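# Fit a spool piece between two spring-loaded pipe ends

## Task

Put the spool piece in the gap between the two pipe ends so that each of its ends is fully seated inside the raised ring of the flange facing it; the pipe ends are on springs and can be drawn back to open enough room. Use as many of the three arms as you like, and once it is in place, release it and move the arms away.

## Robot and tools

Robots: three identical i2rt Big YAM arms named arm1, arm2 and arm3. Each has six joints, a two-finger gripper and a camera on its wrist. With joints 1 and 6 at zero and the hand level and pointing forward, the wrist camera rides on top of the hand looking toward the fingertips. Reach is roughly 1.0 m from the joint-1 axis. Each foot (base_link) faces along its own +x. Calibrated feet in the scene frame (metres, quaternion w,x,y,z): arm1 at (+0.553, +0.007, +0.744), quat (+0.009, +0.001, +0.000, +1.000); arm2 at (+0.005, +0.646, +0.773), quat (+0.689, -0.004, -0.003, -0.724); arm3 at (-0.005, -0.652, +0.763), quat (+0.710, +0.003, -0.007, +0.704). Table tops beneath the arms are at z=+0.720. A fixed room camera, cam_high, looks down on the work area; the wrist cameras are arm1_cam_wrist, arm2_cam_wrist and arm3_cam_wrist.

Frame: a single shared scene frame, origin on the floor, +z up. The "hand" point lies between the finger pads, about 1 cm short of the tips. The fingers point along the hand's +z, and they open and close along its y axis. hand_target is the hand pose matching the joint targets currently held by the drive; under load the real hand may stop short of it. Printed hand positions can be off, more so when the arm is stretched.

Tool move: keys arm1, arm2, arm3 (each optional) and cameras. A robot you omit gets nothing new. Each robot's object may contain:
- joints: absolute targets, by name, in radians: joint1_rad -2.879..2.879 (rotation about the foot, positive counter-clockwise seen from above, 0 = unfolding along the foot's facing); joint2_rad 0..3.141 (shoulder; 0 = upper arm pointing back roughly level, positive lifts it up then forward); joint3_rad 0..3.019 (elbow; 0 = folded, positive opens); joint4_rad -1.692..1.57 (hand pitch, positive tips fingers up); joint5_rad -1.57..1.57 (hand sideways swing, positive to the arm's right); joint6_rad -2.094..2.094 (hand roll, positive clockwise viewed from behind the hand); gripper_m 0..0.093, an absolute fingertip gap in metres. Done tolerances: ±0.045, ±0.14, ±0.09, ±0.055, ±0.03, ±0.035 rad, gripper ±0.003 m.
- target: one list of seven numbers per arm, [x, y, z, qw, qx, qy, qz], an absolute hand pose in the scene frame in metres plus a unit quaternion, written the way the "hand" line prints it. The hand is driven along a straight line from its present hand_target toward it. Alongside target, joints may only hold gripper_m.
- speed: top speed of that straight path, m/s, 0.002..0.5, default 0.25; turning is capped at twice that in rad/s. Only valid together with target.
All motions in one call start at once; all hand paths in a call finish together, paced by the slowest. A path lasts 0.5 to 10 s and is cut off at 10 s. Each control step clips the commanded pose to within 100 mm and 20 degrees of the measured hand, then solves damped inverse kinematics, favouring position. Expect the hand to lag, drift, overshoot speed near full stretch, and finish a centimetre or more off. Paths do not avoid obstacles or other arms. Joints run at different rates, so joint moves can sweep wide arcs. Unknown keys make a call invalid; out-of-range values get it refused, and a refusal (or a stop during a call) cancels later move, wait and finished_scene calls in the same reply.
cameras: list from arm1_cam_wrist, arm2_cam_wrist, arm3_cam_wrist, cam_high, or ["all"]; [] gives none. Omitted: all for an empty move, none otherwise. A move with no action returns full state, images and the scene number.

Tool wait: seconds 0..10, optional cameras; commands nothing and returns the same state as an empty move.
Tool zoom_image: camera name and region [x0, y0, x1, y1] in pixels of that camera's latest full image (top-left is 0,0), at most 504 by 504; only cameras in the newest images can be zoomed.
Tool finished_scene: scene = the current scene's number; irreversible, and the goal must hold with no robot help.

Reading results: the "move" line lists each robot sent motion with "done" or its worst status. Robots under "as last shown" were not commanded; their status reads "not commanded" and other omitted lines are unchanged. off_target: came to rest away from target and may still push. time_out: joints got new targets near their current positions (within 0.375, 0.375, 0.113, 0.225, 0.075, 0.3 rad) and keep pushing; sending the reported position relaxes them. "joint command not followed" / "pose unreachable": a self- or inter-arm clearance check held back targets (a gripper target still runs); joints then show not_followed and may retry later. on_its_own lists uncommanded behaviour; "held at" is a target, not a reading. Joint velocities are in rad/s (gripper m/s), same order as joint_positions; "within noise" means at rest. Torques are total drive output including gravity, positive toward larger joint values; joints 3 and 4 wrap at ±28 N m. Gripper reading on a gripped hard part sits up to about 0.005 m below its width (some read up to 0.002 wider); closed on nothing it reads 0 to 0.003. Full force begins about 0.005 m under first-touch reading; release by commanding well above the reading. MOTOR HOT appears at 85 °C; at 100 °C the arm goes limp and drops for 30 to 60 s or more (keys then read limit_stop_at_motor_heat; resend targets).

Avoid: any hard press between two arms (including a gripper closing on another arm's fingers), which the clearance check may miss near fingers, housings and cameras; knocking objects out of the work area; dropping or releasing a moving part; slams and prolonged hard pushing, which also heats motors. An arm touching something keeps pushing. Loose objects may occasionally be nudged by outside forces. The simulation keeps running while you think, holding the last command.

Each tool is called after "Emit:" as name([rows], argument=value, ...), one row to a line, values as JSON.

## Session

Emit:
move()

Scene clock: 0.00 s.
Joint torques (N m): no reading
Heat: arm1: hottest joint1_rad 29 °C; arm2: hottest joint3_rad 31 °C; arm3: hottest joint3_rad 29 °C.
Joint velocities: within noise
arm1.joint_positions: joint1_rad=-0.453 joint2_rad=+0.576 joint3_rad=+1.345 joint4_rad=-1.500 joint5_rad=+0.191 joint6_rad=-0.064 gripper_m=+0.09396
arm1.joint_status: not commanded
arm1.hand: x=+0.3944 y=+0.1261 z=+1.2419 quat_wxyz=(-0.191, +0.882, -0.223, -0.369) (m; scene frame)
arm1.hand_target: x=+0.3959 y=+0.1254 z=+1.2539 quat_wxyz=(-0.193, +0.876, -0.223, -0.382) (m; scene frame)
arm1.hand_status: not commanded
arm2.joint_positions: joint1_rad=-0.498 joint2_rad=+0.473 joint3_rad=+1.329 joint4_rad=-1.446 joint5_rad=-0.110 joint6_rad=-0.388 gripper_m=+0.09396
arm2.joint_status: not commanded
arm2.hand: x=-0.0668 y=+0.4970 z=+1.2906 quat_wxyz=(-0.196, -0.653, -0.589, +0.435) (m; scene frame)
arm2.hand_target: x=-0.0655 y=+0.4993 z=+1.2990 quat_wxyz=(-0.198, -0.648, -0.586, +0.444) (m; scene frame)
arm2.hand_status: not commanded
arm3.joint_positions: joint1_rad=-0.260 joint2_rad=+0.552 joint3_rad=+1.453 joint4_rad=-1.412 joint5_rad=-0.153 joint6_rad=+0.314 gripper_m=+0.09396
arm3.joint_status: not commanded
arm3.hand: x=+0.0160 y=-0.4744 z=+1.3327 quat_wxyz=(-0.306, +0.441, -0.736, -0.414) (m; scene frame)
arm3.hand_target: x=+0.0150 y=-0.4778 z=+1.3412 quat_wxyz=(-0.313, +0.439, -0.730, -0.420) (m; scene frame)
arm3.hand_status: not commanded
pictures: arm1_cam_wrist, arm2_cam_wrist, arm3_cam_wrist, cam_high

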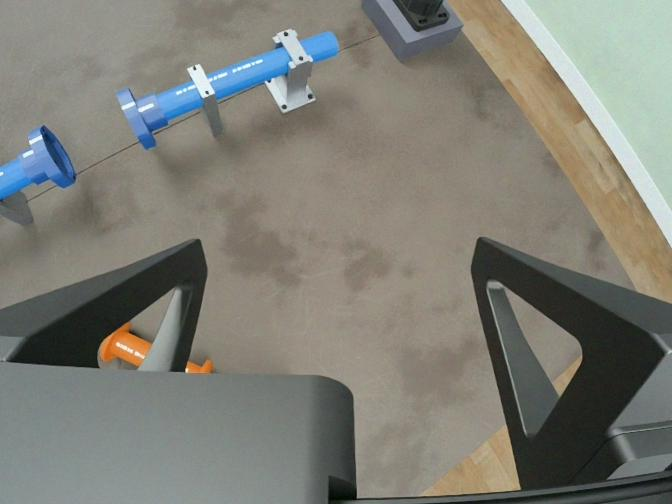

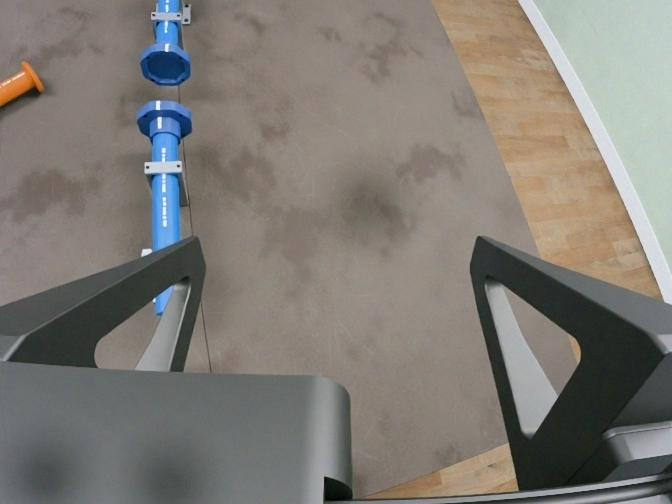

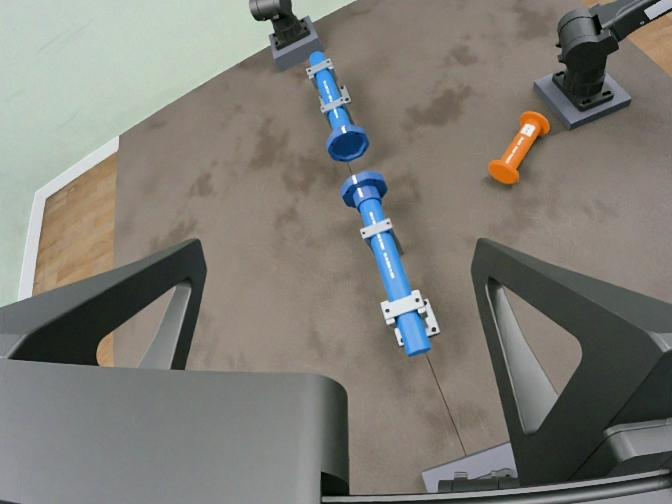

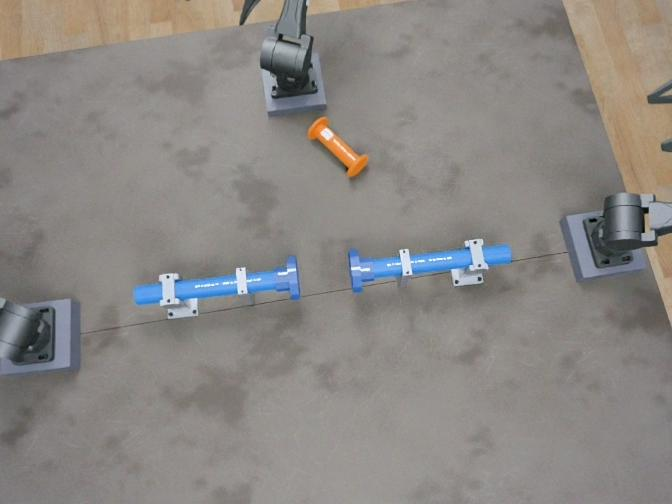

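Emit:
zoom_image(camera="cam_high", region=[220, 90, 430, 310])

Emit:
zoom_image(camera="cam_high", region=[120, 230, 320, 330])

Emit:
zoom_image(camera="arm3_cam_wrist", region=[250, 30, 550, 370])

Emit:
zoom_image(camera="arm1_cam_wrist", region=[0, 10, 350, 250])

Scaled by 2.291 from the camera's 672x504 image, which has a finer 960x720 frame.

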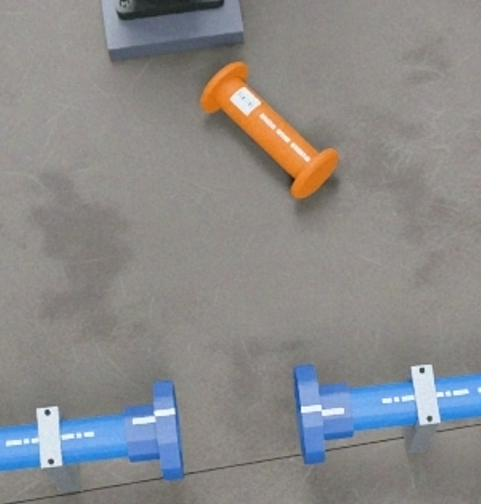

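Scaled by 2.520 from the camera's 672x504 image, which has a finer 960x720 frame.

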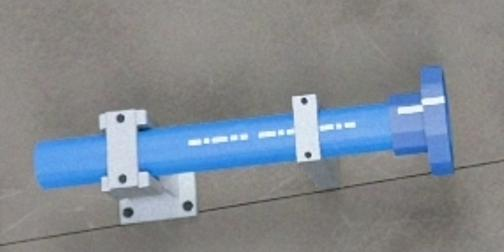

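Scaled by 1.482 from the camera's 672x504 image, which has a finer 960x720 frame.

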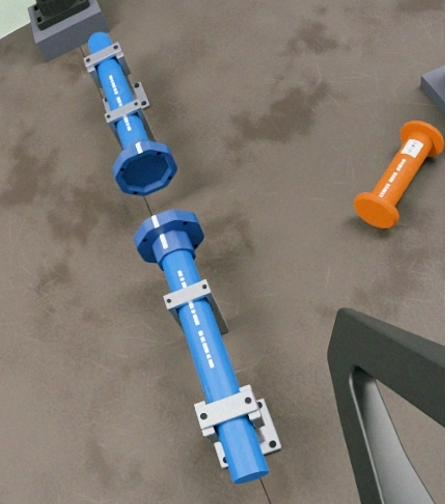

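Scaled by 1.440 from the camera's 672x504 image, which has a finer 960x720 frame.

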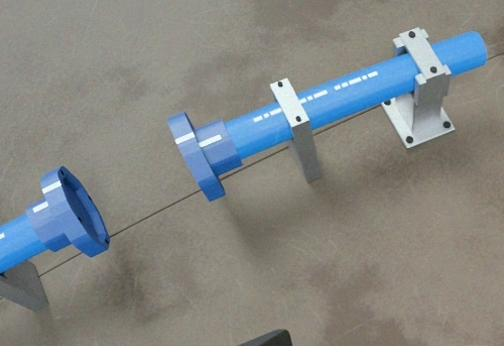

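Emit:
move(arm1={"target":[0.358,-0.084,0.95,0,0.957,0.289,0]}, arm2={"target":[0.046,0.19,1.0,0,0.7296,0.6839,0]}, arm3={"target":[0.022,-0.19,1.0,0,0.6839,-0.7296,0]}, cameras=["all"])

Scene clock: 120.70 s.
Joint torques (N m): arm1=[-0.03 -2.08 8.98 1.03 -0.09 -0.05] | arm2=[2.02 -10.87 12.7 0.12 -0.11 0.16] | arm3=[1.03 -9.76 13.31 0.54 0.05 -0.09]
Heat: arm1: hottest joint3_rad 35 °C; arm2: hottest joint3_rad 39 °C; arm3: hottest joint3_rad 36 °C.
move: arm1 done; arm2 off_target; arm3 off_target
Joint velocities: within noise
arm1.joint_positions: joint1_rad=+0.450 joint2_rad=+0.883 joint3_rad=+0.837 joint4_rad=-1.543 joint5_rad=+0.002 joint6_rad=-0.135 gripper_m=+0.09396
arm1.joint_status: not commanded
arm1.hand: x=+0.3616 y=-0.0801 z=+0.9479 quat_wxyz=(-0.002, +0.960, +0.279, +0.008) (m; scene frame)
arm1.hand_target: x=+0.3580 y=-0.0840 z=+0.9501 quat_wxyz=(+0.000, +0.957, +0.289, +0.000) (m; scene frame)
arm1.hand_status: done (0.006 m and 1.5 deg from the pose sent, 0.361 m and 77.5 deg at the start; a joint's target at an end of its range on 14 of 110 steps)
arm2.joint_positions: joint1_rad=+0.126 joint2_rad=+1.540 joint3_rad=+1.390 joint4_rad=-1.461 joint5_rad=+0.000 joint6_rad=+0.144 gripper_m=+0.09396
arm2.joint_status: not commanded
arm2.hand: x=+0.0390 y=+0.2034 z=+0.9865 quat_wxyz=(+0.012, -0.730, -0.683, -0.008) (m; scene frame)
arm2.hand_target: x=+0.0461 y=+0.1908 z=+1.0000 quat_wxyz=(+0.000, -0.729, -0.684, +0.000) (m; scene frame)
arm2.hand_status: off_target (0.020 m and 1.7 deg from the pose sent, 0.438 m and 57.0 deg at the start)
arm3.joint_positions: joint1_rad=-0.066 joint2_rad=+1.557 joint3_rad=+1.430 joint4_rad=-1.490 joint5_rad=-0.008 joint6_rad=+0.013 gripper_m=+0.09396
arm3.joint_status: not commanded
arm3.hand: x=+0.0268 y=-0.2038 z=+0.9859 quat_wxyz=(+0.012, +0.675, -0.738, +0.010) (m; scene frame)
arm3.hand_target: x=+0.0219 y=-0.1908 z=+0.9999 quat_wxyz=(+0.000, +0.684, -0.730, +0.000) (m; scene frame)
arm3.hand_status: off_target (0.020 m and 2.2 deg from the pose sent, 0.438 m and 66.1 deg at the start)
pictures: arm1_cam_wrist, arm2_cam_wrist, arm3_cam_wrist, cam_high
camera_calibration:
arm1_cam_wrist: T_world_to_cam=[[-0.53507, 0.844788, -0.0058539, 0.268189], [0.679574, 0.434523, 0.591075, -0.766066], [0.501876, 0.312288, -0.806596, 0.733048], [0, 0, 0, 1]] pos_world=[0.296199, -0.122612, 1.04565]
arm2_cam_wrist: T_world_to_cam=[[-0.997249, 0.0736451, 0.00843199, 0.0178673], [0.0633631, 0.787883, 0.612556, -0.761661], [0.0384684, 0.611406, -0.790382, 0.774781], [0, 0, 0, 1]] pos_world=[0.0362748, 0.125079, 1.07878]
arm3_cam_wrist: T_world_to_cam=[[0.99603, -0.0890099, -0.00142333, -0.043426], [-0.0699711, -0.792668, 0.605624, -0.7512], [-0.0550348, -0.60312, -0.795749, 0.787037], [0, 0, 0, 1]] pos_world=[0.0340057, -0.124639, 1.08117]

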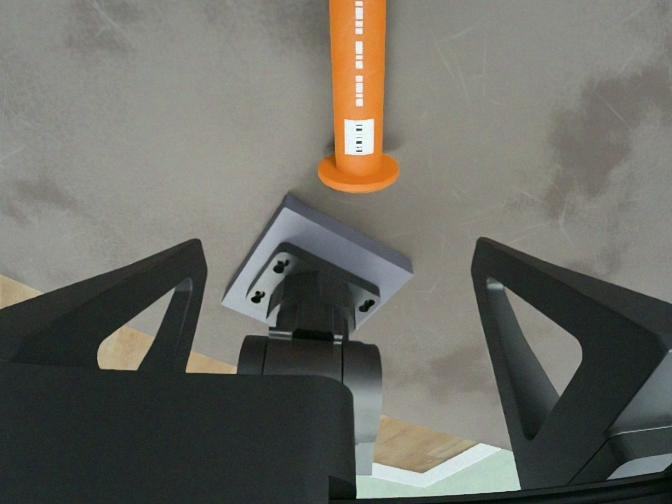

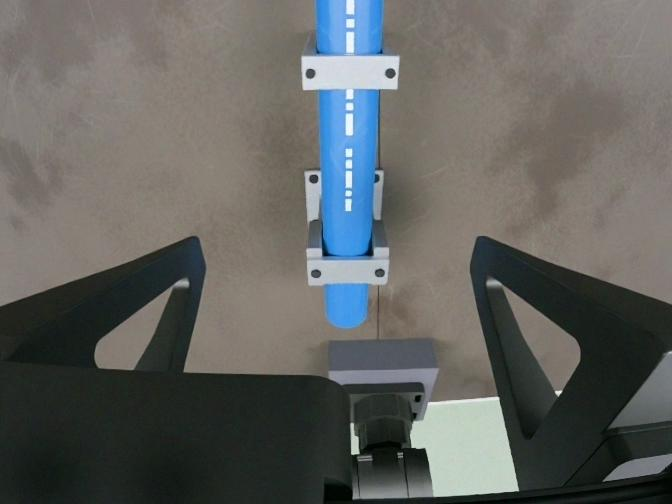

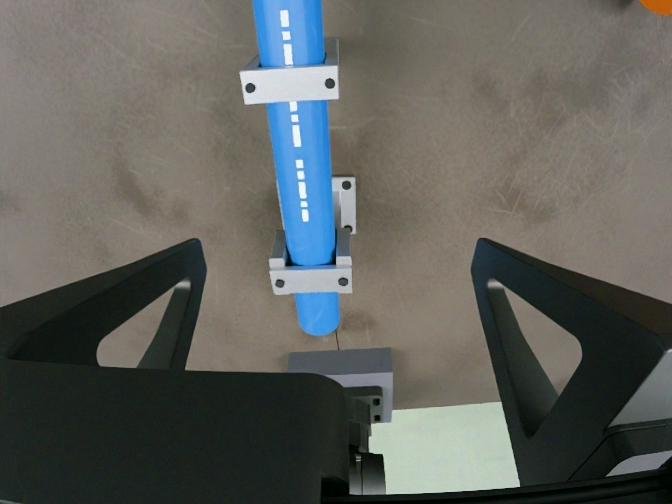

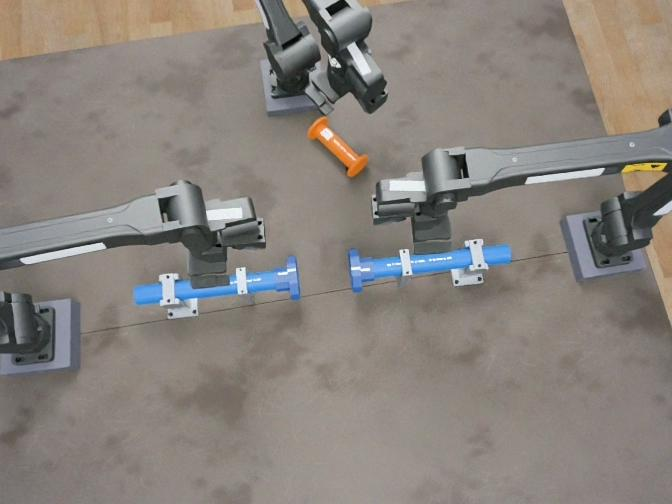

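Emit:
move(arm1={"target":[0.344,-0.078,0.87,0,0.957,0.289,0]}, arm2={"target":[0.041,0.222,0.944,0,0.7296,0.6839,0]}, arm3={"target":[-0.002,-0.209,0.944,0,0.6839,-0.7296,0]}, cameras=["all"])

Scene clock: 161.97 s.
Joint torques (N m): arm1=[-1.26 -2.26 8.57 1.03 -0.08 -0.04] | arm2=[1.73 -11.99 7.72 0.83 -0.09 0.12] | arm3=[0.44 -11.22 8.69 1.01 -0.08 0.03]
Heat: arm1: hottest joint3_rad 35 °C; arm2: hottest joint3_rad 46 °C; arm3: hottest joint3_rad 41 °C.
move: arm1 done; arm2 done; arm3 done
Joint velocities: within noise
arm1.joint_positions: joint1_rad=+0.415 joint2_rad=+0.954 joint3_rad=+0.665 joint4_rad=-1.296 joint5_rad=+0.002 joint6_rad=-0.185 gripper_m=+0.09396
arm1.joint_status: not commanded
arm1.hand: x=+0.3493 y=-0.0773 z=+0.8690 quat_wxyz=(-0.002, +0.958, +0.286, +0.006) (m; scene frame)
arm1.hand_target: x=+0.3441 y=-0.0780 z=+0.8700 quat_wxyz=(+0.000, +0.957, +0.289, +0.000) (m; scene frame)
arm1.hand_status: done (0.005 m and 0.8 deg from the pose sent, 0.080 m and 1.5 deg at the start)
arm2.joint_positions: joint1_rad=+0.126 joint2_rad=+1.508 joint3_rad=+1.236 joint4_rad=-1.323 joint5_rad=+0.000 joint6_rad=+0.144 gripper_m=+0.09396
arm2.joint_status: not commanded
arm2.hand: x=+0.0375 y=+0.2210 z=+0.9419 quat_wxyz=(+0.006, -0.730, -0.683, -0.003) (m; scene frame)
arm2.hand_target: x=+0.0410 y=+0.2221 z=+0.9440 quat_wxyz=(+0.000, -0.729, -0.684, +0.000) (m; scene frame)
arm2.hand_status: done (0.004 m and 0.8 deg from the pose sent, 0.046 m and 1.7 deg at the start)
arm3.joint_positions: joint1_rad=-0.011 joint2_rad=+1.548 joint3_rad=+1.303 joint4_rad=-1.354 joint5_rad=-0.008 joint6_rad=+0.044 gripper_m=+0.09396
arm3.joint_status: not commanded
arm3.hand: x=+0.0022 y=-0.2095 z=+0.9417 quat_wxyz=(+0.005, +0.684, -0.730, +0.004) (m; scene frame)
arm3.hand_target: x=-0.0019 y=-0.2090 z=+0.9441 quat_wxyz=(+0.000, +0.684, -0.730, +0.000) (m; scene frame)
arm3.hand_status: done (0.005 m and 0.8 deg from the pose sent, 0.051 m and 2.2 deg at the start)
pictures: arm1_cam_wrist, arm2_cam_wrist, arm3_cam_wrist, cam_high
camera_calibration:
arm1_cam_wrist: T_world_to_cam=[[-0.547919, 0.836507, -0.00635521, 0.263143], [0.674797, 0.446462, 0.58764, -0.70669], [0.494402, 0.317691, -0.809097, 0.679887], [0, 0, 0, 1]] pos_world=[0.284915, -0.120604, 0.967047]
arm2_cam_wrist: T_world_to_cam=[[-0.997258, 0.0737406, 0.00623186, 0.0175089], [0.062664, 0.796654, 0.601178, -0.739312], [0.0393666, 0.59992, -0.799091, 0.7395], [0, 0, 0, 1]] pos_world=[0.0346775, 0.144044, 1.03528]
arm3_cam_wrist: T_world_to_cam=[[0.997864, -0.0653212, -0.0000261275, -0.0158589], [-0.052651, -0.804547, 0.59155, -0.719855], [-0.0386618, -0.590285, -0.806268, 0.759729], [0, 0, 0, 1]] pos_world=[0.00729636, -0.131737, 1.03837]

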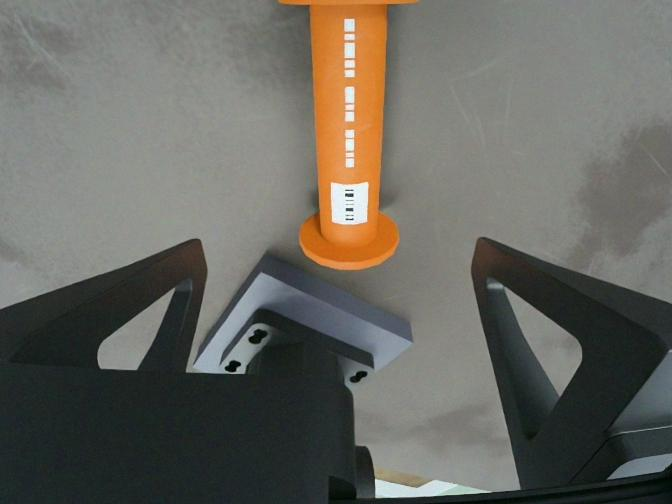

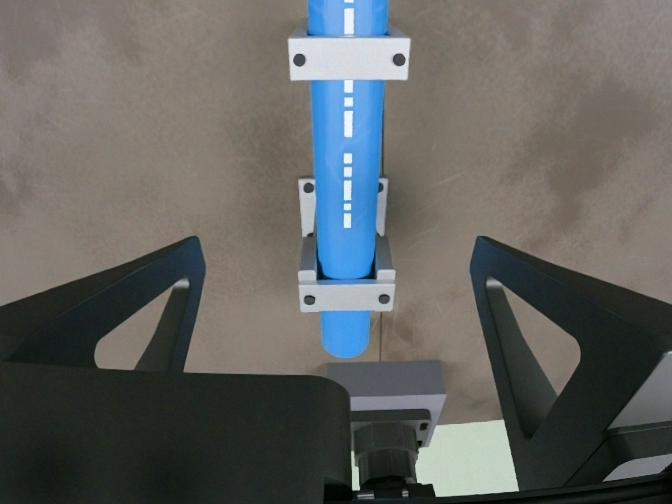

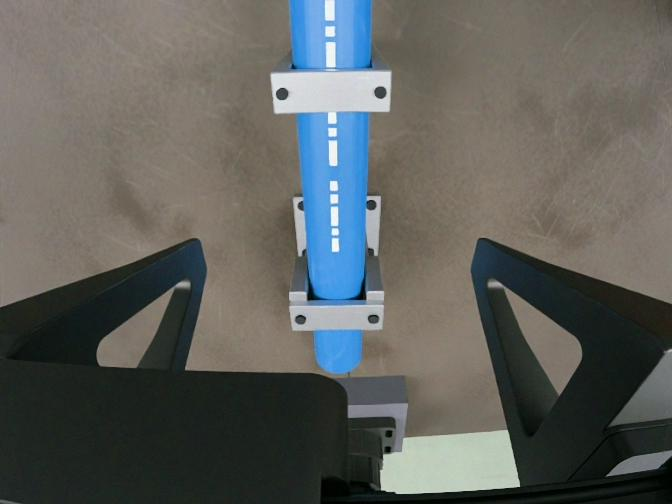

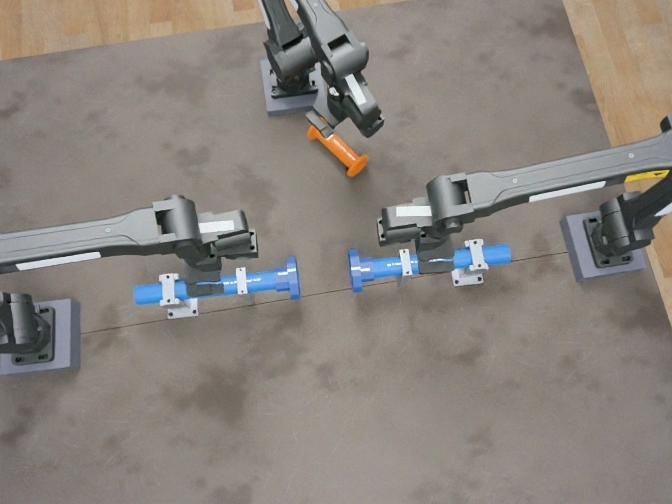

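Emit:
move(arm1={"target":[0.338,-0.0745,0.80,0,0.957,0.289,0]}, arm2={"target":[0.0355,0.233,0.862,0,0.7296,0.6839,0]}, arm3={"target":[-0.0045,-0.222,0.862,0,0.6839,-0.7296,0]}, cameras=["all"])

Scene clock: 198.30 s.
Joint torques (N m): arm1=[-1.32 -2.55 7.68 0.99 -0.08 -0.05] | arm2=[0.91 -9.47 7.31 0.85 -0.08 0.03] | arm3=[0.91 -8.59 8.16 1.01 -0.04 0.07]
Heat: arm1: hottest joint3_rad 34 °C; arm2: hottest joint3_rad 40 °C; arm3: hottest joint3_rad 38 °C.
move: arm1 done; arm2 done; arm3 done
Joint velocities: within noise
arm1.joint_positions: joint1_rad=+0.391 joint2_rad=+1.070 joint3_rad=+0.535 joint4_rad=-1.048 joint5_rad=+0.002 joint6_rad=-0.209 gripper_m=+0.09396
arm1.joint_status: not commanded
arm1.hand: x=+0.3430 y=-0.0741 z=+0.7998 quat_wxyz=(-0.001, +0.958, +0.287, +0.005) (m; scene frame)
arm1.hand_target: x=+0.3380 y=-0.0745 z=+0.8001 quat_wxyz=(+0.000, +0.957, +0.289, +0.000) (m; scene frame)
arm1.hand_status: done (0.005 m and 0.6 deg from the pose sent, 0.070 m and 0.7 deg at the start)
arm2.joint_positions: joint1_rad=+0.126 joint2_rad=+1.531 joint3_rad=+1.061 joint4_rad=-1.100 joint5_rad=+0.000 joint6_rad=+0.144 gripper_m=+0.09396
arm2.joint_status: not commanded
arm2.hand: x=+0.0364 y=+0.2326 z=+0.8703 quat_wxyz=(-0.004, -0.730, -0.683, +0.005) (m; scene frame)
arm2.hand_target: x=+0.0356 y=+0.2332 z=+0.8620 quat_wxyz=(+0.000, -0.730, -0.684, +0.000) (m; scene frame)
arm2.hand_status: done (0.008 m and 0.7 deg from the pose sent, 0.081 m and 0.8 deg at the start)
arm3.joint_positions: joint1_rad=-0.009 joint2_rad=+1.563 joint3_rad=+1.120 joint4_rad=-1.132 joint5_rad=-0.008 joint6_rad=+0.051 gripper_m=+0.09396
arm3.joint_status: not commanded
arm3.hand: x=+0.0016 y=-0.2227 z=+0.8691 quat_wxyz=(-0.003, +0.682, -0.731, -0.004) (m; scene frame)
arm3.hand_target: x=-0.0044 y=-0.2223 z=+0.8620 quat_wxyz=(+0.000, +0.684, -0.730, +0.000) (m; scene frame)
arm3.hand_status: done (0.009 m and 0.6 deg from the pose sent, 0.081 m and 0.8 deg at the start)
pictures: arm1_cam_wrist, arm2_cam_wrist, arm3_cam_wrist, cam_high
camera_calibration:
arm1_cam_wrist: T_world_to_cam=[[-0.548241, 0.836297, -0.00619682, 0.256579], [0.675803, 0.447368, 0.585791, -0.662085], [0.492668, 0.316967, -0.810438, 0.627578], [0, 0, 0, 1]] pos_world=[0.278919, -0.117302, 0.898047]
arm2_cam_wrist: T_world_to_cam=[[-0.997273, 0.0737633, 0.00240716, 0.019406], [0.061458, 0.811963, 0.580465, -0.690891], [0.0408625, 0.579029, -0.814282, 0.693343], [0, 0, 0, 1]] pos_world=[0.0334822, 0.158081, 0.965568]
arm3_cam_wrist: T_world_to_cam=[[0.997563, -0.0697574, -0.00105634, -0.0162302], [-0.0565508, -0.817385, 0.57331, -0.674627], [-0.0408561, -0.571854, -0.819338, 0.708779], [0, 0, 0, 1]] pos_world=[0.00699783, -0.147244, 0.967483]

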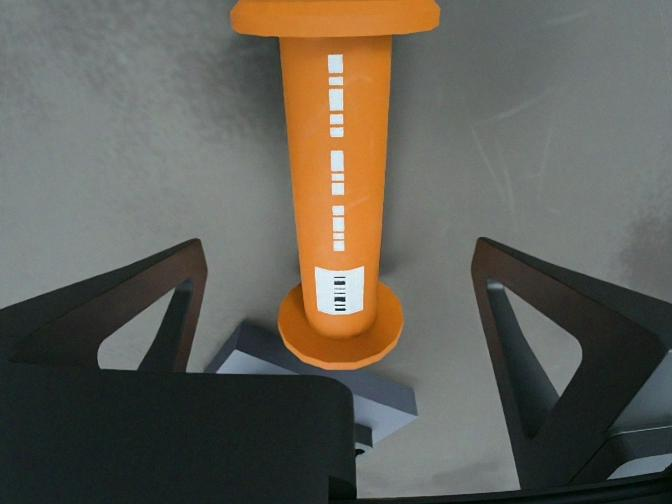

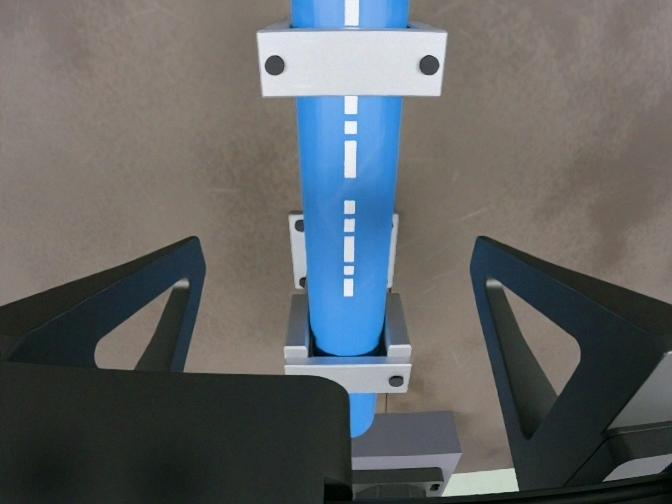

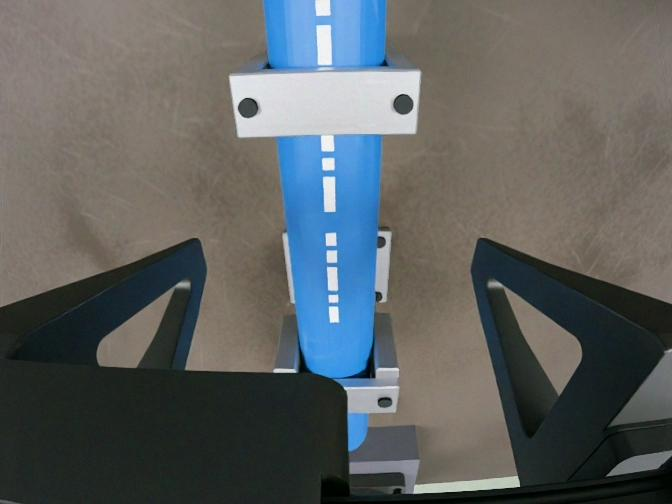

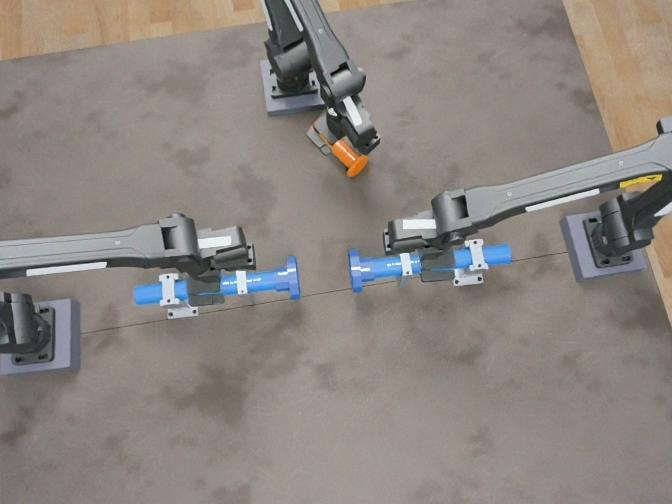

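Emit:
move(arm1={"target":[0.340,-0.0742,0.752,0,0.957,0.289,0],"speed":0.15}, arm2={"target":[0.0307,0.235,0.816,0,0.7296,0.6839,0],"speed":0.15}, arm3={"target":[-0.0075,-0.224,0.816,0,0.6839,-0.7296,0],"speed":0.15}, cameras=["all"])

Scene clock: 216.00 s.
Joint torques (N m): arm1=[-1.14 -3.19 6.58 1.03 -0.08 -0.02] | arm2=[0.44 -9.76 6.89 0.84 -0.08 -0.01] | arm3=[0.91 -9 7.66 1.09 -0.04 0.09]
Heat: arm1: hottest joint3_rad 34 °C; arm2: hottest joint3_rad 39 °C; arm3: hottest joint3_rad 37 °C.
move: arm1 done; arm2 done; arm3 done
Joint velocities: within noise
arm1.joint_positions: joint1_rad=+0.391 joint2_rad=+1.181 joint3_rad=+0.456 joint4_rad=-0.856 joint5_rad=+0.002 joint6_rad=-0.209 gripper_m=+0.09396
arm1.joint_status: not commanded
arm1.hand: x=+0.3439 y=-0.0738 z=+0.7527 quat_wxyz=(-0.001, +0.958, +0.287, +0.003) (m; scene frame)
arm1.hand_target: x=+0.3400 y=-0.0742 z=+0.7521 quat_wxyz=(+0.000, +0.957, +0.289, +0.000) (m; scene frame)
arm1.hand_status: done (0.004 m and 0.5 deg from the pose sent, 0.048 m and 0.6 deg at the start)
arm2.joint_positions: joint1_rad=+0.123 joint2_rad=+1.592 joint3_rad=+0.992 joint4_rad=-0.971 joint5_rad=+0.000 joint6_rad=+0.137 gripper_m=+0.09396
arm2.joint_status: not commanded
arm2.hand: x=+0.0346 y=+0.2343 z=+0.8239 quat_wxyz=(-0.003, -0.729, -0.684, +0.005) (m; scene frame)
arm2.hand_target: x=+0.0308 y=+0.2351 z=+0.8162 quat_wxyz=(+0.000, -0.730, -0.684, +0.000) (m; scene frame)
arm2.hand_status: done (0.009 m and 0.6 deg from the pose sent, 0.055 m and 0.7 deg at the start)
arm3.joint_positions: joint1_rad=-0.001 joint2_rad=+1.620 joint3_rad=+1.050 joint4_rad=-1.007 joint5_rad=-0.008 joint6_rad=+0.058 gripper_m=+0.09396
arm3.joint_status: not commanded
arm3.hand: x=-0.0014 y=-0.2243 z=+0.8225 quat_wxyz=(-0.002, +0.682, -0.731, -0.003) (m; scene frame)
arm3.hand_target: x=-0.0074 y=-0.2240 z=+0.8161 quat_wxyz=(+0.000, +0.684, -0.730, +0.000) (m; scene frame)
arm3.hand_status: done (0.009 m and 0.5 deg from the pose sent, 0.054 m and 0.6 deg at the start)
pictures: arm1_cam_wrist, arm2_cam_wrist, arm3_cam_wrist, cam_high
camera_calibration:
arm1_cam_wrist: T_world_to_cam=[[-0.548643, 0.836037, -0.00576358, 0.256217], [0.676845, 0.448199, 0.583951, -0.634098], [0.490788, 0.316479, -0.811768, 0.590549], [0, 0, 0, 1]] pos_world=[0.279923, -0.116901, 0.851148]
arm2_cam_wrist: T_world_to_cam=[[-0.99747, 0.0710438, 0.00249233, 0.0180575], [0.0592625, 0.811672, 0.5811, -0.665707], [0.0392606, 0.579777, -0.813829, 0.654156], [0, 0, 0, 1]] pos_world=[0.0317808, 0.159789, 0.919168]
arm3_cam_wrist: T_world_to_cam=[[0.997563, -0.0697585, -0.000971342, -0.0134699], [-0.0565529, -0.816717, 0.574261, -0.650025], [-0.0408529, -0.572807, -0.818672, 0.66878], [0, 0, 0, 1]] pos_world=[0.00399783, -0.148744, 0.920783]

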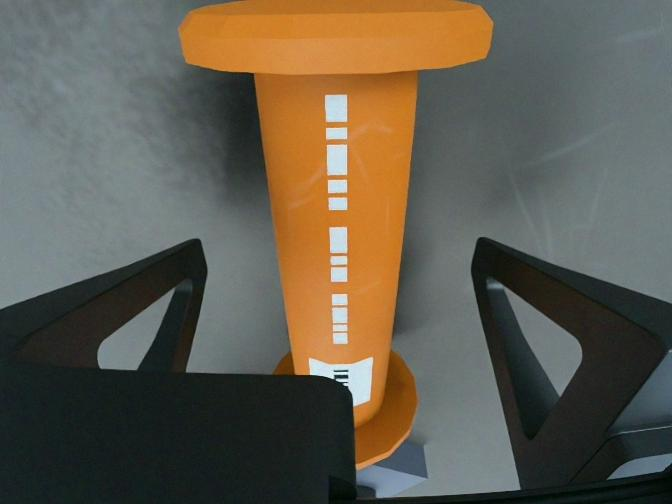

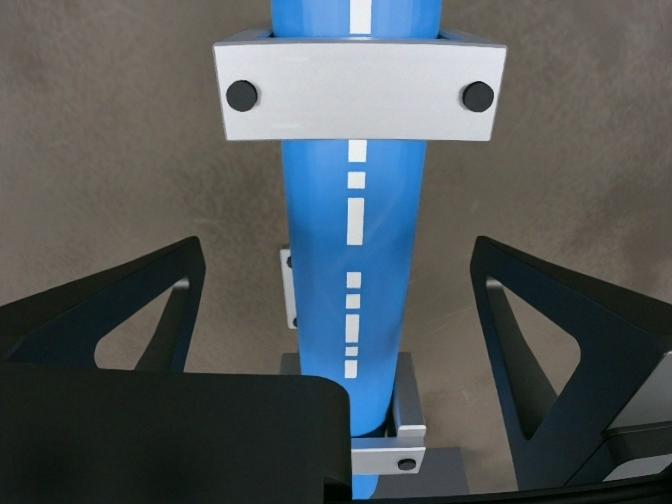

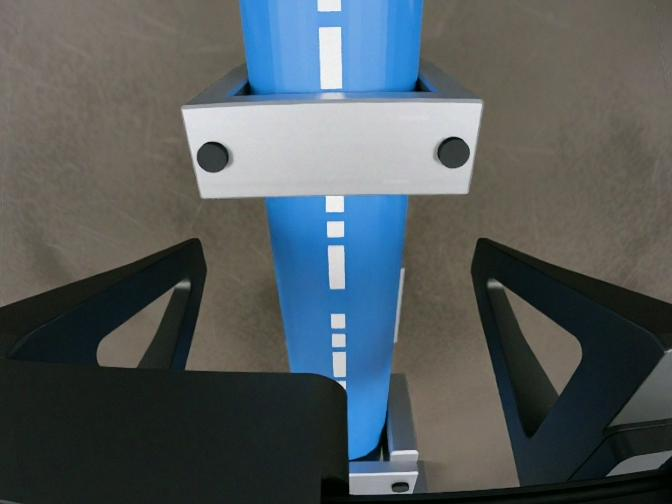

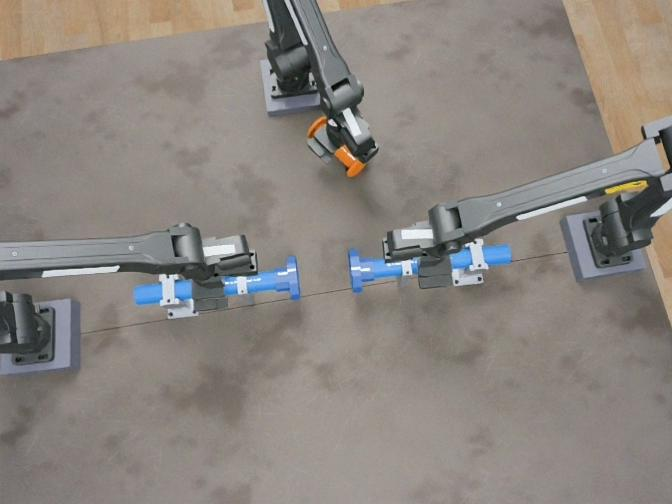

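Emit:
move(arm1={"joints":{"gripper_m":0.046}}, arm2={"target":[0.0245,0.235,0.816,0,0.7296,0.6839,0],"joints":{"gripper_m":0.046}}, arm3={"joints":{"gripper_m":0.046}}, cameras=["arm2_cam_wrist"])

Emit:
move(arm1={"joints":{"gripper_m":0.03}}, arm2={"joints":{"gripper_m":0.026}}, arm3={"joints":{"gripper_m":0.026}}, cameras=["all"])

Scene clock: 223.07 s.
Joint torques (N m): arm1=[-1.2 -3.19 6.58 1.02 -0.08 -0.02] | arm2=[0.21 -9.76 6.78 0.84 -0.08 0] | arm3=[0.21 -8.82 7.64 1.07 -0.02 0.06]
Heat: arm1: hottest joint3_rad 34 °C; arm2: hottest joint3_rad 39 °C; arm3: hottest joint3_rad 37 °C.
move: arm1 done; arm2 done; arm3 done
Joint velocities: within noise
arm1.joint_positions: joint1_rad=+0.391 joint2_rad=+1.181 joint3_rad=+0.456 joint4_rad=-0.856 joint5_rad=+0.002 joint6_rad=-0.209 gripper_m=+0.04610
arm1.joint_status: all done
arm1.hand: x=+0.3439 y=-0.0738 z=+0.7526 quat_wxyz=(-0.001, +0.958, +0.287, +0.003) (m; scene frame)
arm1.hand_target: x=+0.3400 y=-0.0742 z=+0.7521 quat_wxyz=(+0.000, +0.957, +0.289, +0.000) (m; scene frame)
arm1.hand_status: not commanded
arm2.joint_positions: joint1_rad=+0.109 joint2_rad=+1.592 joint3_rad=+0.992 joint4_rad=-0.971 joint5_rad=+0.000 joint6_rad=+0.123 gripper_m=+0.04611
arm2.joint_status: all done
arm2.hand: x=+0.0289 y=+0.2340 z=+0.8239 quat_wxyz=(-0.003, -0.729, -0.684, +0.005) (m; scene frame)
arm2.hand_target: x=+0.0245 y=+0.2352 z=+0.8162 quat_wxyz=(+0.000, -0.730, -0.684, +0.000) (m; scene frame)
arm2.hand_status: done (0.009 m and 0.7 deg from the pose sent, 0.013 m and 0.6 deg at the start)
arm3.joint_positions: joint1_rad=-0.001 joint2_rad=+1.620 joint3_rad=+1.050 joint4_rad=-1.007 joint5_rad=-0.008 joint6_rad=+0.059 gripper_m=+0.04608
arm3.joint_status: all done
arm3.hand: x=-0.0014 y=-0.2243 z=+0.8225 quat_wxyz=(-0.002, +0.682, -0.731, -0.003) (m; scene frame)
arm3.hand_target: x=-0.0074 y=-0.2241 z=+0.8161 quat_wxyz=(+0.000, +0.684, -0.730, +0.000) (m; scene frame)
arm3.hand_status: not commanded
pictures: arm2_cam_wrist
camera_calibration:
arm2_cam_wrist: T_world_to_cam=[[-0.997521, 0.0703262, 0.00247072, 0.0126353], [0.0586668, 0.811726, 0.581084, -0.665031], [0.0388599, 0.579789, -0.81384, 0.654625], [0, 0, 0, 1]] pos_world=[0.0261805, 0.15939, 0.919168]

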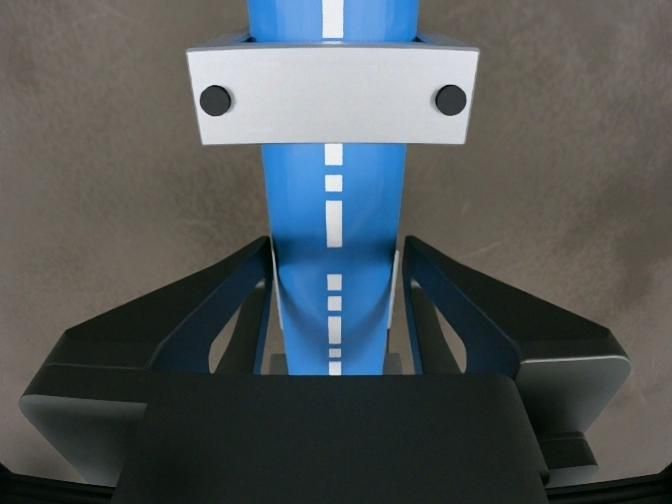

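Scene clock: 223.57 s.
Joint torques (N m): arm1=[-1.2 -3.19 6.58 1.03 -0.09 -0.02] | arm2=[0.32 -9.82 6.79 0.81 0.05 -0.01] | arm3=[0.5 -9.23 7.82 1.11 -0.05 0.1]
Heat: arm1: hottest joint3_rad 34 °C; arm2: hottest joint3_rad 39 °C; arm3: hottest joint3_rad 37 °C.
move: arm1 off_target; arm2 off_target; arm3 off_target
Joint velocities: within noise
arm1.joint_positions: joint1_rad=+0.391 joint2_rad=+1.181 joint3_rad=+0.456 joint4_rad=-0.856 joint5_rad=+0.002 joint6_rad=-0.209 gripper_m=+0.03589
arm1.joint_status: gripper_m off_target (ended at +0.03591, target +0.03000)
arm1.hand: x=+0.3438 y=-0.0737 z=+0.7526 quat_wxyz=(-0.002, +0.958, +0.287, +0.003) (m; scene frame)
arm1.hand_target: x=+0.3400 y=-0.0742 z=+0.7521 quat_wxyz=(+0.000, +0.957, +0.289, +0.000) (m; scene frame)
arm1.hand_status: not commanded
arm2.joint_positions: joint1_rad=+0.109 joint2_rad=+1.592 joint3_rad=+0.992 joint4_rad=-0.971 joint5_rad=-0.002 joint6_rad=+0.122 gripper_m=+0.03854
arm2.joint_status: gripper_m off_target (ended at +0.03856, target +0.02600)
arm2.hand: x=+0.0294 y=+0.2339 z=+0.8239 quat_wxyz=(-0.004, -0.729, -0.684, +0.004) (m; scene frame)
arm2.hand_target: x=+0.0246 y=+0.2352 z=+0.8162 quat_wxyz=(+0.000, -0.730, -0.684, +0.000) (m; scene frame)
arm2.hand_status: not commanded
arm3.joint_positions: joint1_rad=+0.000 joint2_rad=+1.620 joint3_rad=+1.050 joint4_rad=-1.007 joint5_rad=-0.008 joint6_rad=+0.059 gripper_m=+0.03804
arm3.joint_status: gripper_m off_target (ended at +0.03807, target +0.02600)
arm3.hand: x=-0.0018 y=-0.2243 z=+0.8225 quat_wxyz=(-0.002, +0.682, -0.731, -0.003) (m; scene frame)
arm3.hand_target: x=-0.0074 y=-0.2241 z=+0.8161 quat_wxyz=(+0.000, +0.684, -0.730, +0.000) (m; scene frame)
arm3.hand_status: not commanded
pictures: arm1_cam_wrist, arm2_cam_wrist, arm3_cam_wrist, cam_high
camera_calibration:
arm1_cam_wrist: T_world_to_cam=[[-0.548862, 0.835896, -0.00540438, 0.255956], [0.676793, 0.448169, 0.584034, -0.634099], [0.490614, 0.316896, -0.811711, 0.590516], [0, 0, 0, 1]] pos_world=[0.279923, -0.116901, 0.851047]
arm2_cam_wrist: T_world_to_cam=[[-0.997556, 0.0698739, -0.000186061, 0.0154627], [0.0567592, 0.811871, 0.581071, -0.664932], [0.0407528, 0.57964, -0.813853, 0.654661], [0, 0, 0, 1]] pos_world=[0.0264867, 0.15929, 0.919173]
arm3_cam_wrist: T_world_to_cam=[[0.997587, -0.0694087, -0.00133978, -0.0126796], [-0.0560529, -0.816714, 0.574313, -0.650097], [-0.0409566, -0.572853, -0.818635, 0.668723], [0, 0, 0, 1]] pos_world=[0.00359781, -0.148744, 0.920782]

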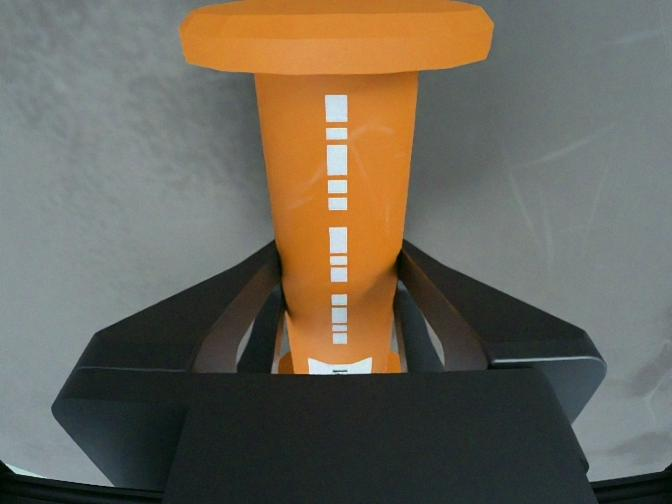

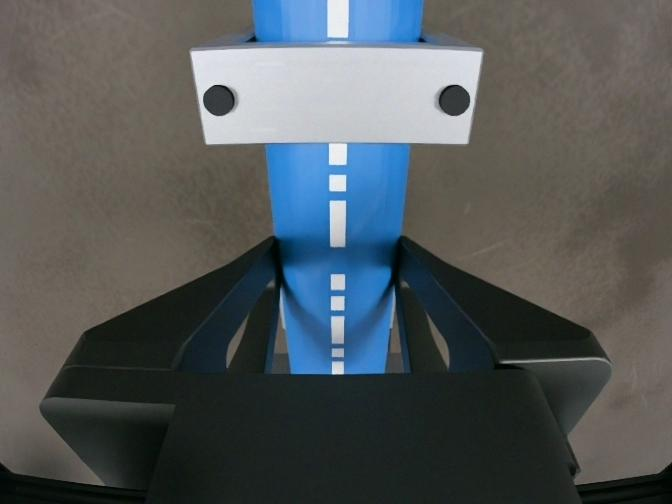

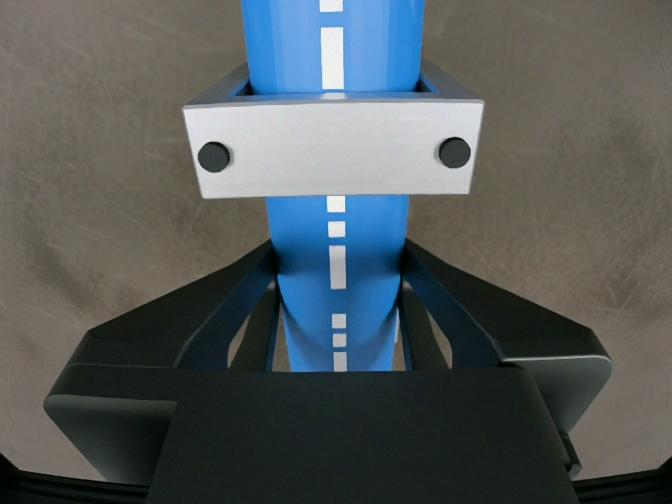

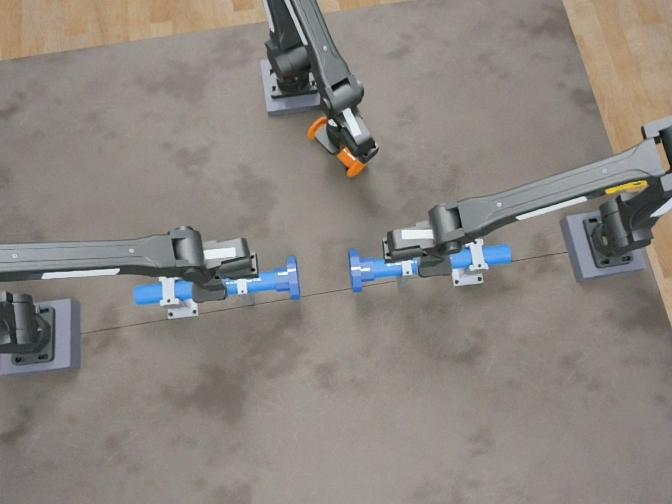

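Emit:
move(arm1={"target":[0.338,-0.0742,0.94,0,0.957,0.289,0],"speed":0.2}, arm3={"target":[-0.011,-0.278,0.816,0,0.6839,-0.7296,0],"speed":0.08}, cameras=["all"])

Emit:
zoom_image(camera="cam_high", region=[220, 200, 480, 320])

Scene clock: 249.90 s.
Joint torques (N m): arm1=[-1.32 -3.37 13.11 -0.1 -0.06 -0.04] | arm2=[0.32 -9.7 6.8 0.83 0.04 -0.01] | arm3=[0.79 -11.05 3.71 -0.84 -0.07 0.15]
Heat: arm1: hottest joint3_rad 33 °C; arm2: hottest joint3_rad 39 °C; arm3: hottest joint3_rad 36 °C.
move: arm1 off_target; arm3 off_target
Joint velocities: within noise
arm1.joint_positions: joint1_rad=+0.391 joint2_rad=+0.939 joint3_rad=+0.775 joint4_rad=-1.472 joint5_rad=+0.002 joint6_rad=-0.210 gripper_m=+0.03589
arm1.joint_status: not commanded
arm1.hand: x=+0.3538 y=-0.0698 z=+0.9138 quat_wxyz=(-0.004, +0.957, +0.287, +0.031) (m; scene frame)
arm1.hand_target: x=+0.3391 y=-0.0739 z=+0.9395 quat_wxyz=(+0.000, +0.957, +0.289, +0.000) (m; scene frame)
arm1.hand_status: off_target (0.031 m and 3.5 deg from the pose sent, 0.187 m and 0.5 deg at the start)
arm2: as last shown
arm3.joint_positions: joint1_rad=+0.006 joint2_rad=+1.541 joint3_rad=+0.951 joint4_rad=-0.916 joint5_rad=-0.006 joint6_rad=+0.059 gripper_m=+0.03805
arm3.joint_status: not commanded
arm3.hand: x=-0.0041 y=-0.2406 z=+0.8222 quat_wxyz=(-0.028, +0.684, -0.728, -0.029) (m; scene frame)
arm3.hand_target: x=-0.0100 y=-0.2761 z=+0.8154 quat_wxyz=(+0.000, +0.684, -0.730, +0.000) (m; scene frame)
arm3.hand_status: off_target (0.039 m and 4.6 deg from the pose sent, 0.055 m and 0.5 deg at the start)
pictures: arm1_cam_wrist, arm2_cam_wrist, arm3_cam_wrist, cam_high
camera_calibration:
arm1_cam_wrist: T_world_to_cam=[[-0.548964, 0.835679, -0.0167436, 0.269403], [0.645696, 0.436713, 0.626385, -0.765279], [0.530768, 0.333051, -0.779334, 0.67259], [0, 0, 0, 1]] pos_world=[0.28504, -0.114934, 1.00804]
arm2_cam_wrist: T_world_to_cam=[[-0.997556, 0.0698739, -0.000186061, 0.0154627], [0.0567592, 0.811871, 0.581071, -0.664932], [0.0407528, 0.57964, -0.813853, 0.654661], [0, 0, 0, 1]] pos_world=[0.0264867, 0.15929, 0.919173]
arm3_cam_wrist: T_world_to_cam=[[0.998001, -0.0631135, -0.0032799, -0.00842358], [-0.052447, -0.856056, 0.514215, -0.623312], [-0.0352617, -0.513015, -0.857655, 0.705551], [0, 0, 0, 1]] pos_world=[0.000594847, -0.172163, 0.925608]

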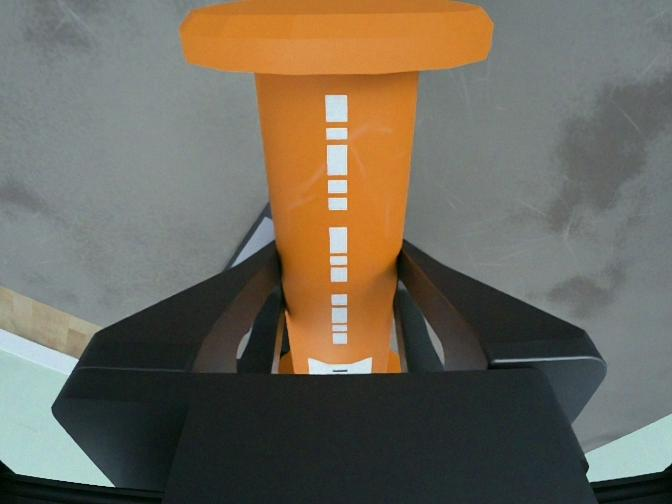

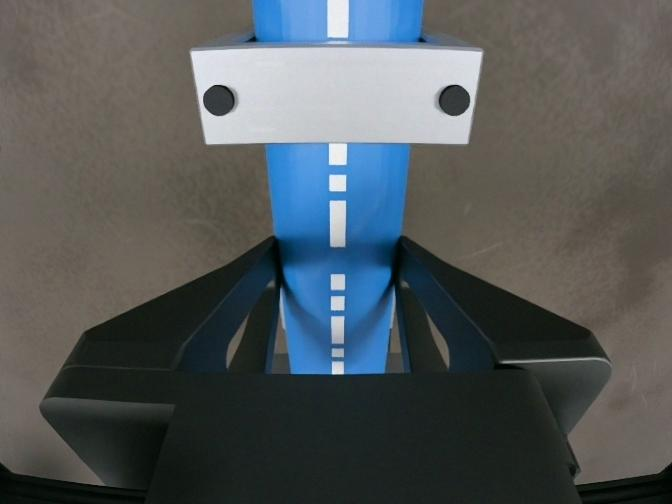

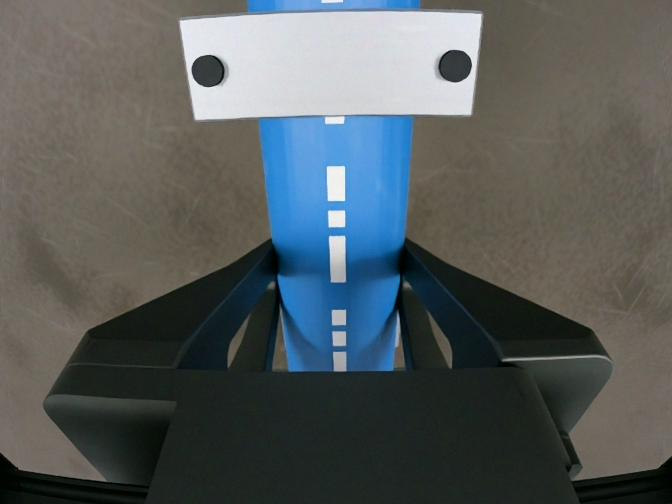

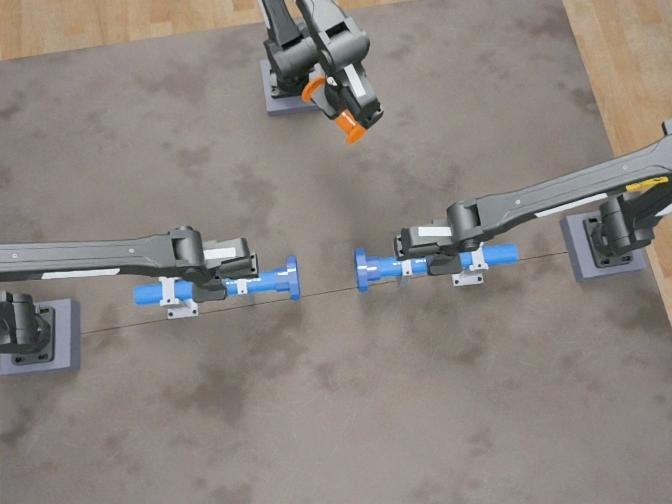

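Scaled by 1.938 from the camera's 672x504 image, which has a finer 960x720 frame.

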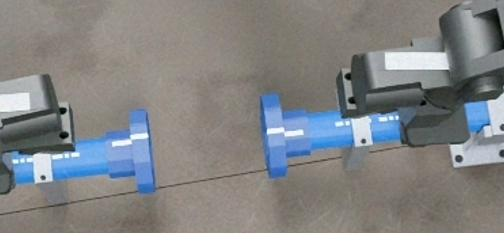

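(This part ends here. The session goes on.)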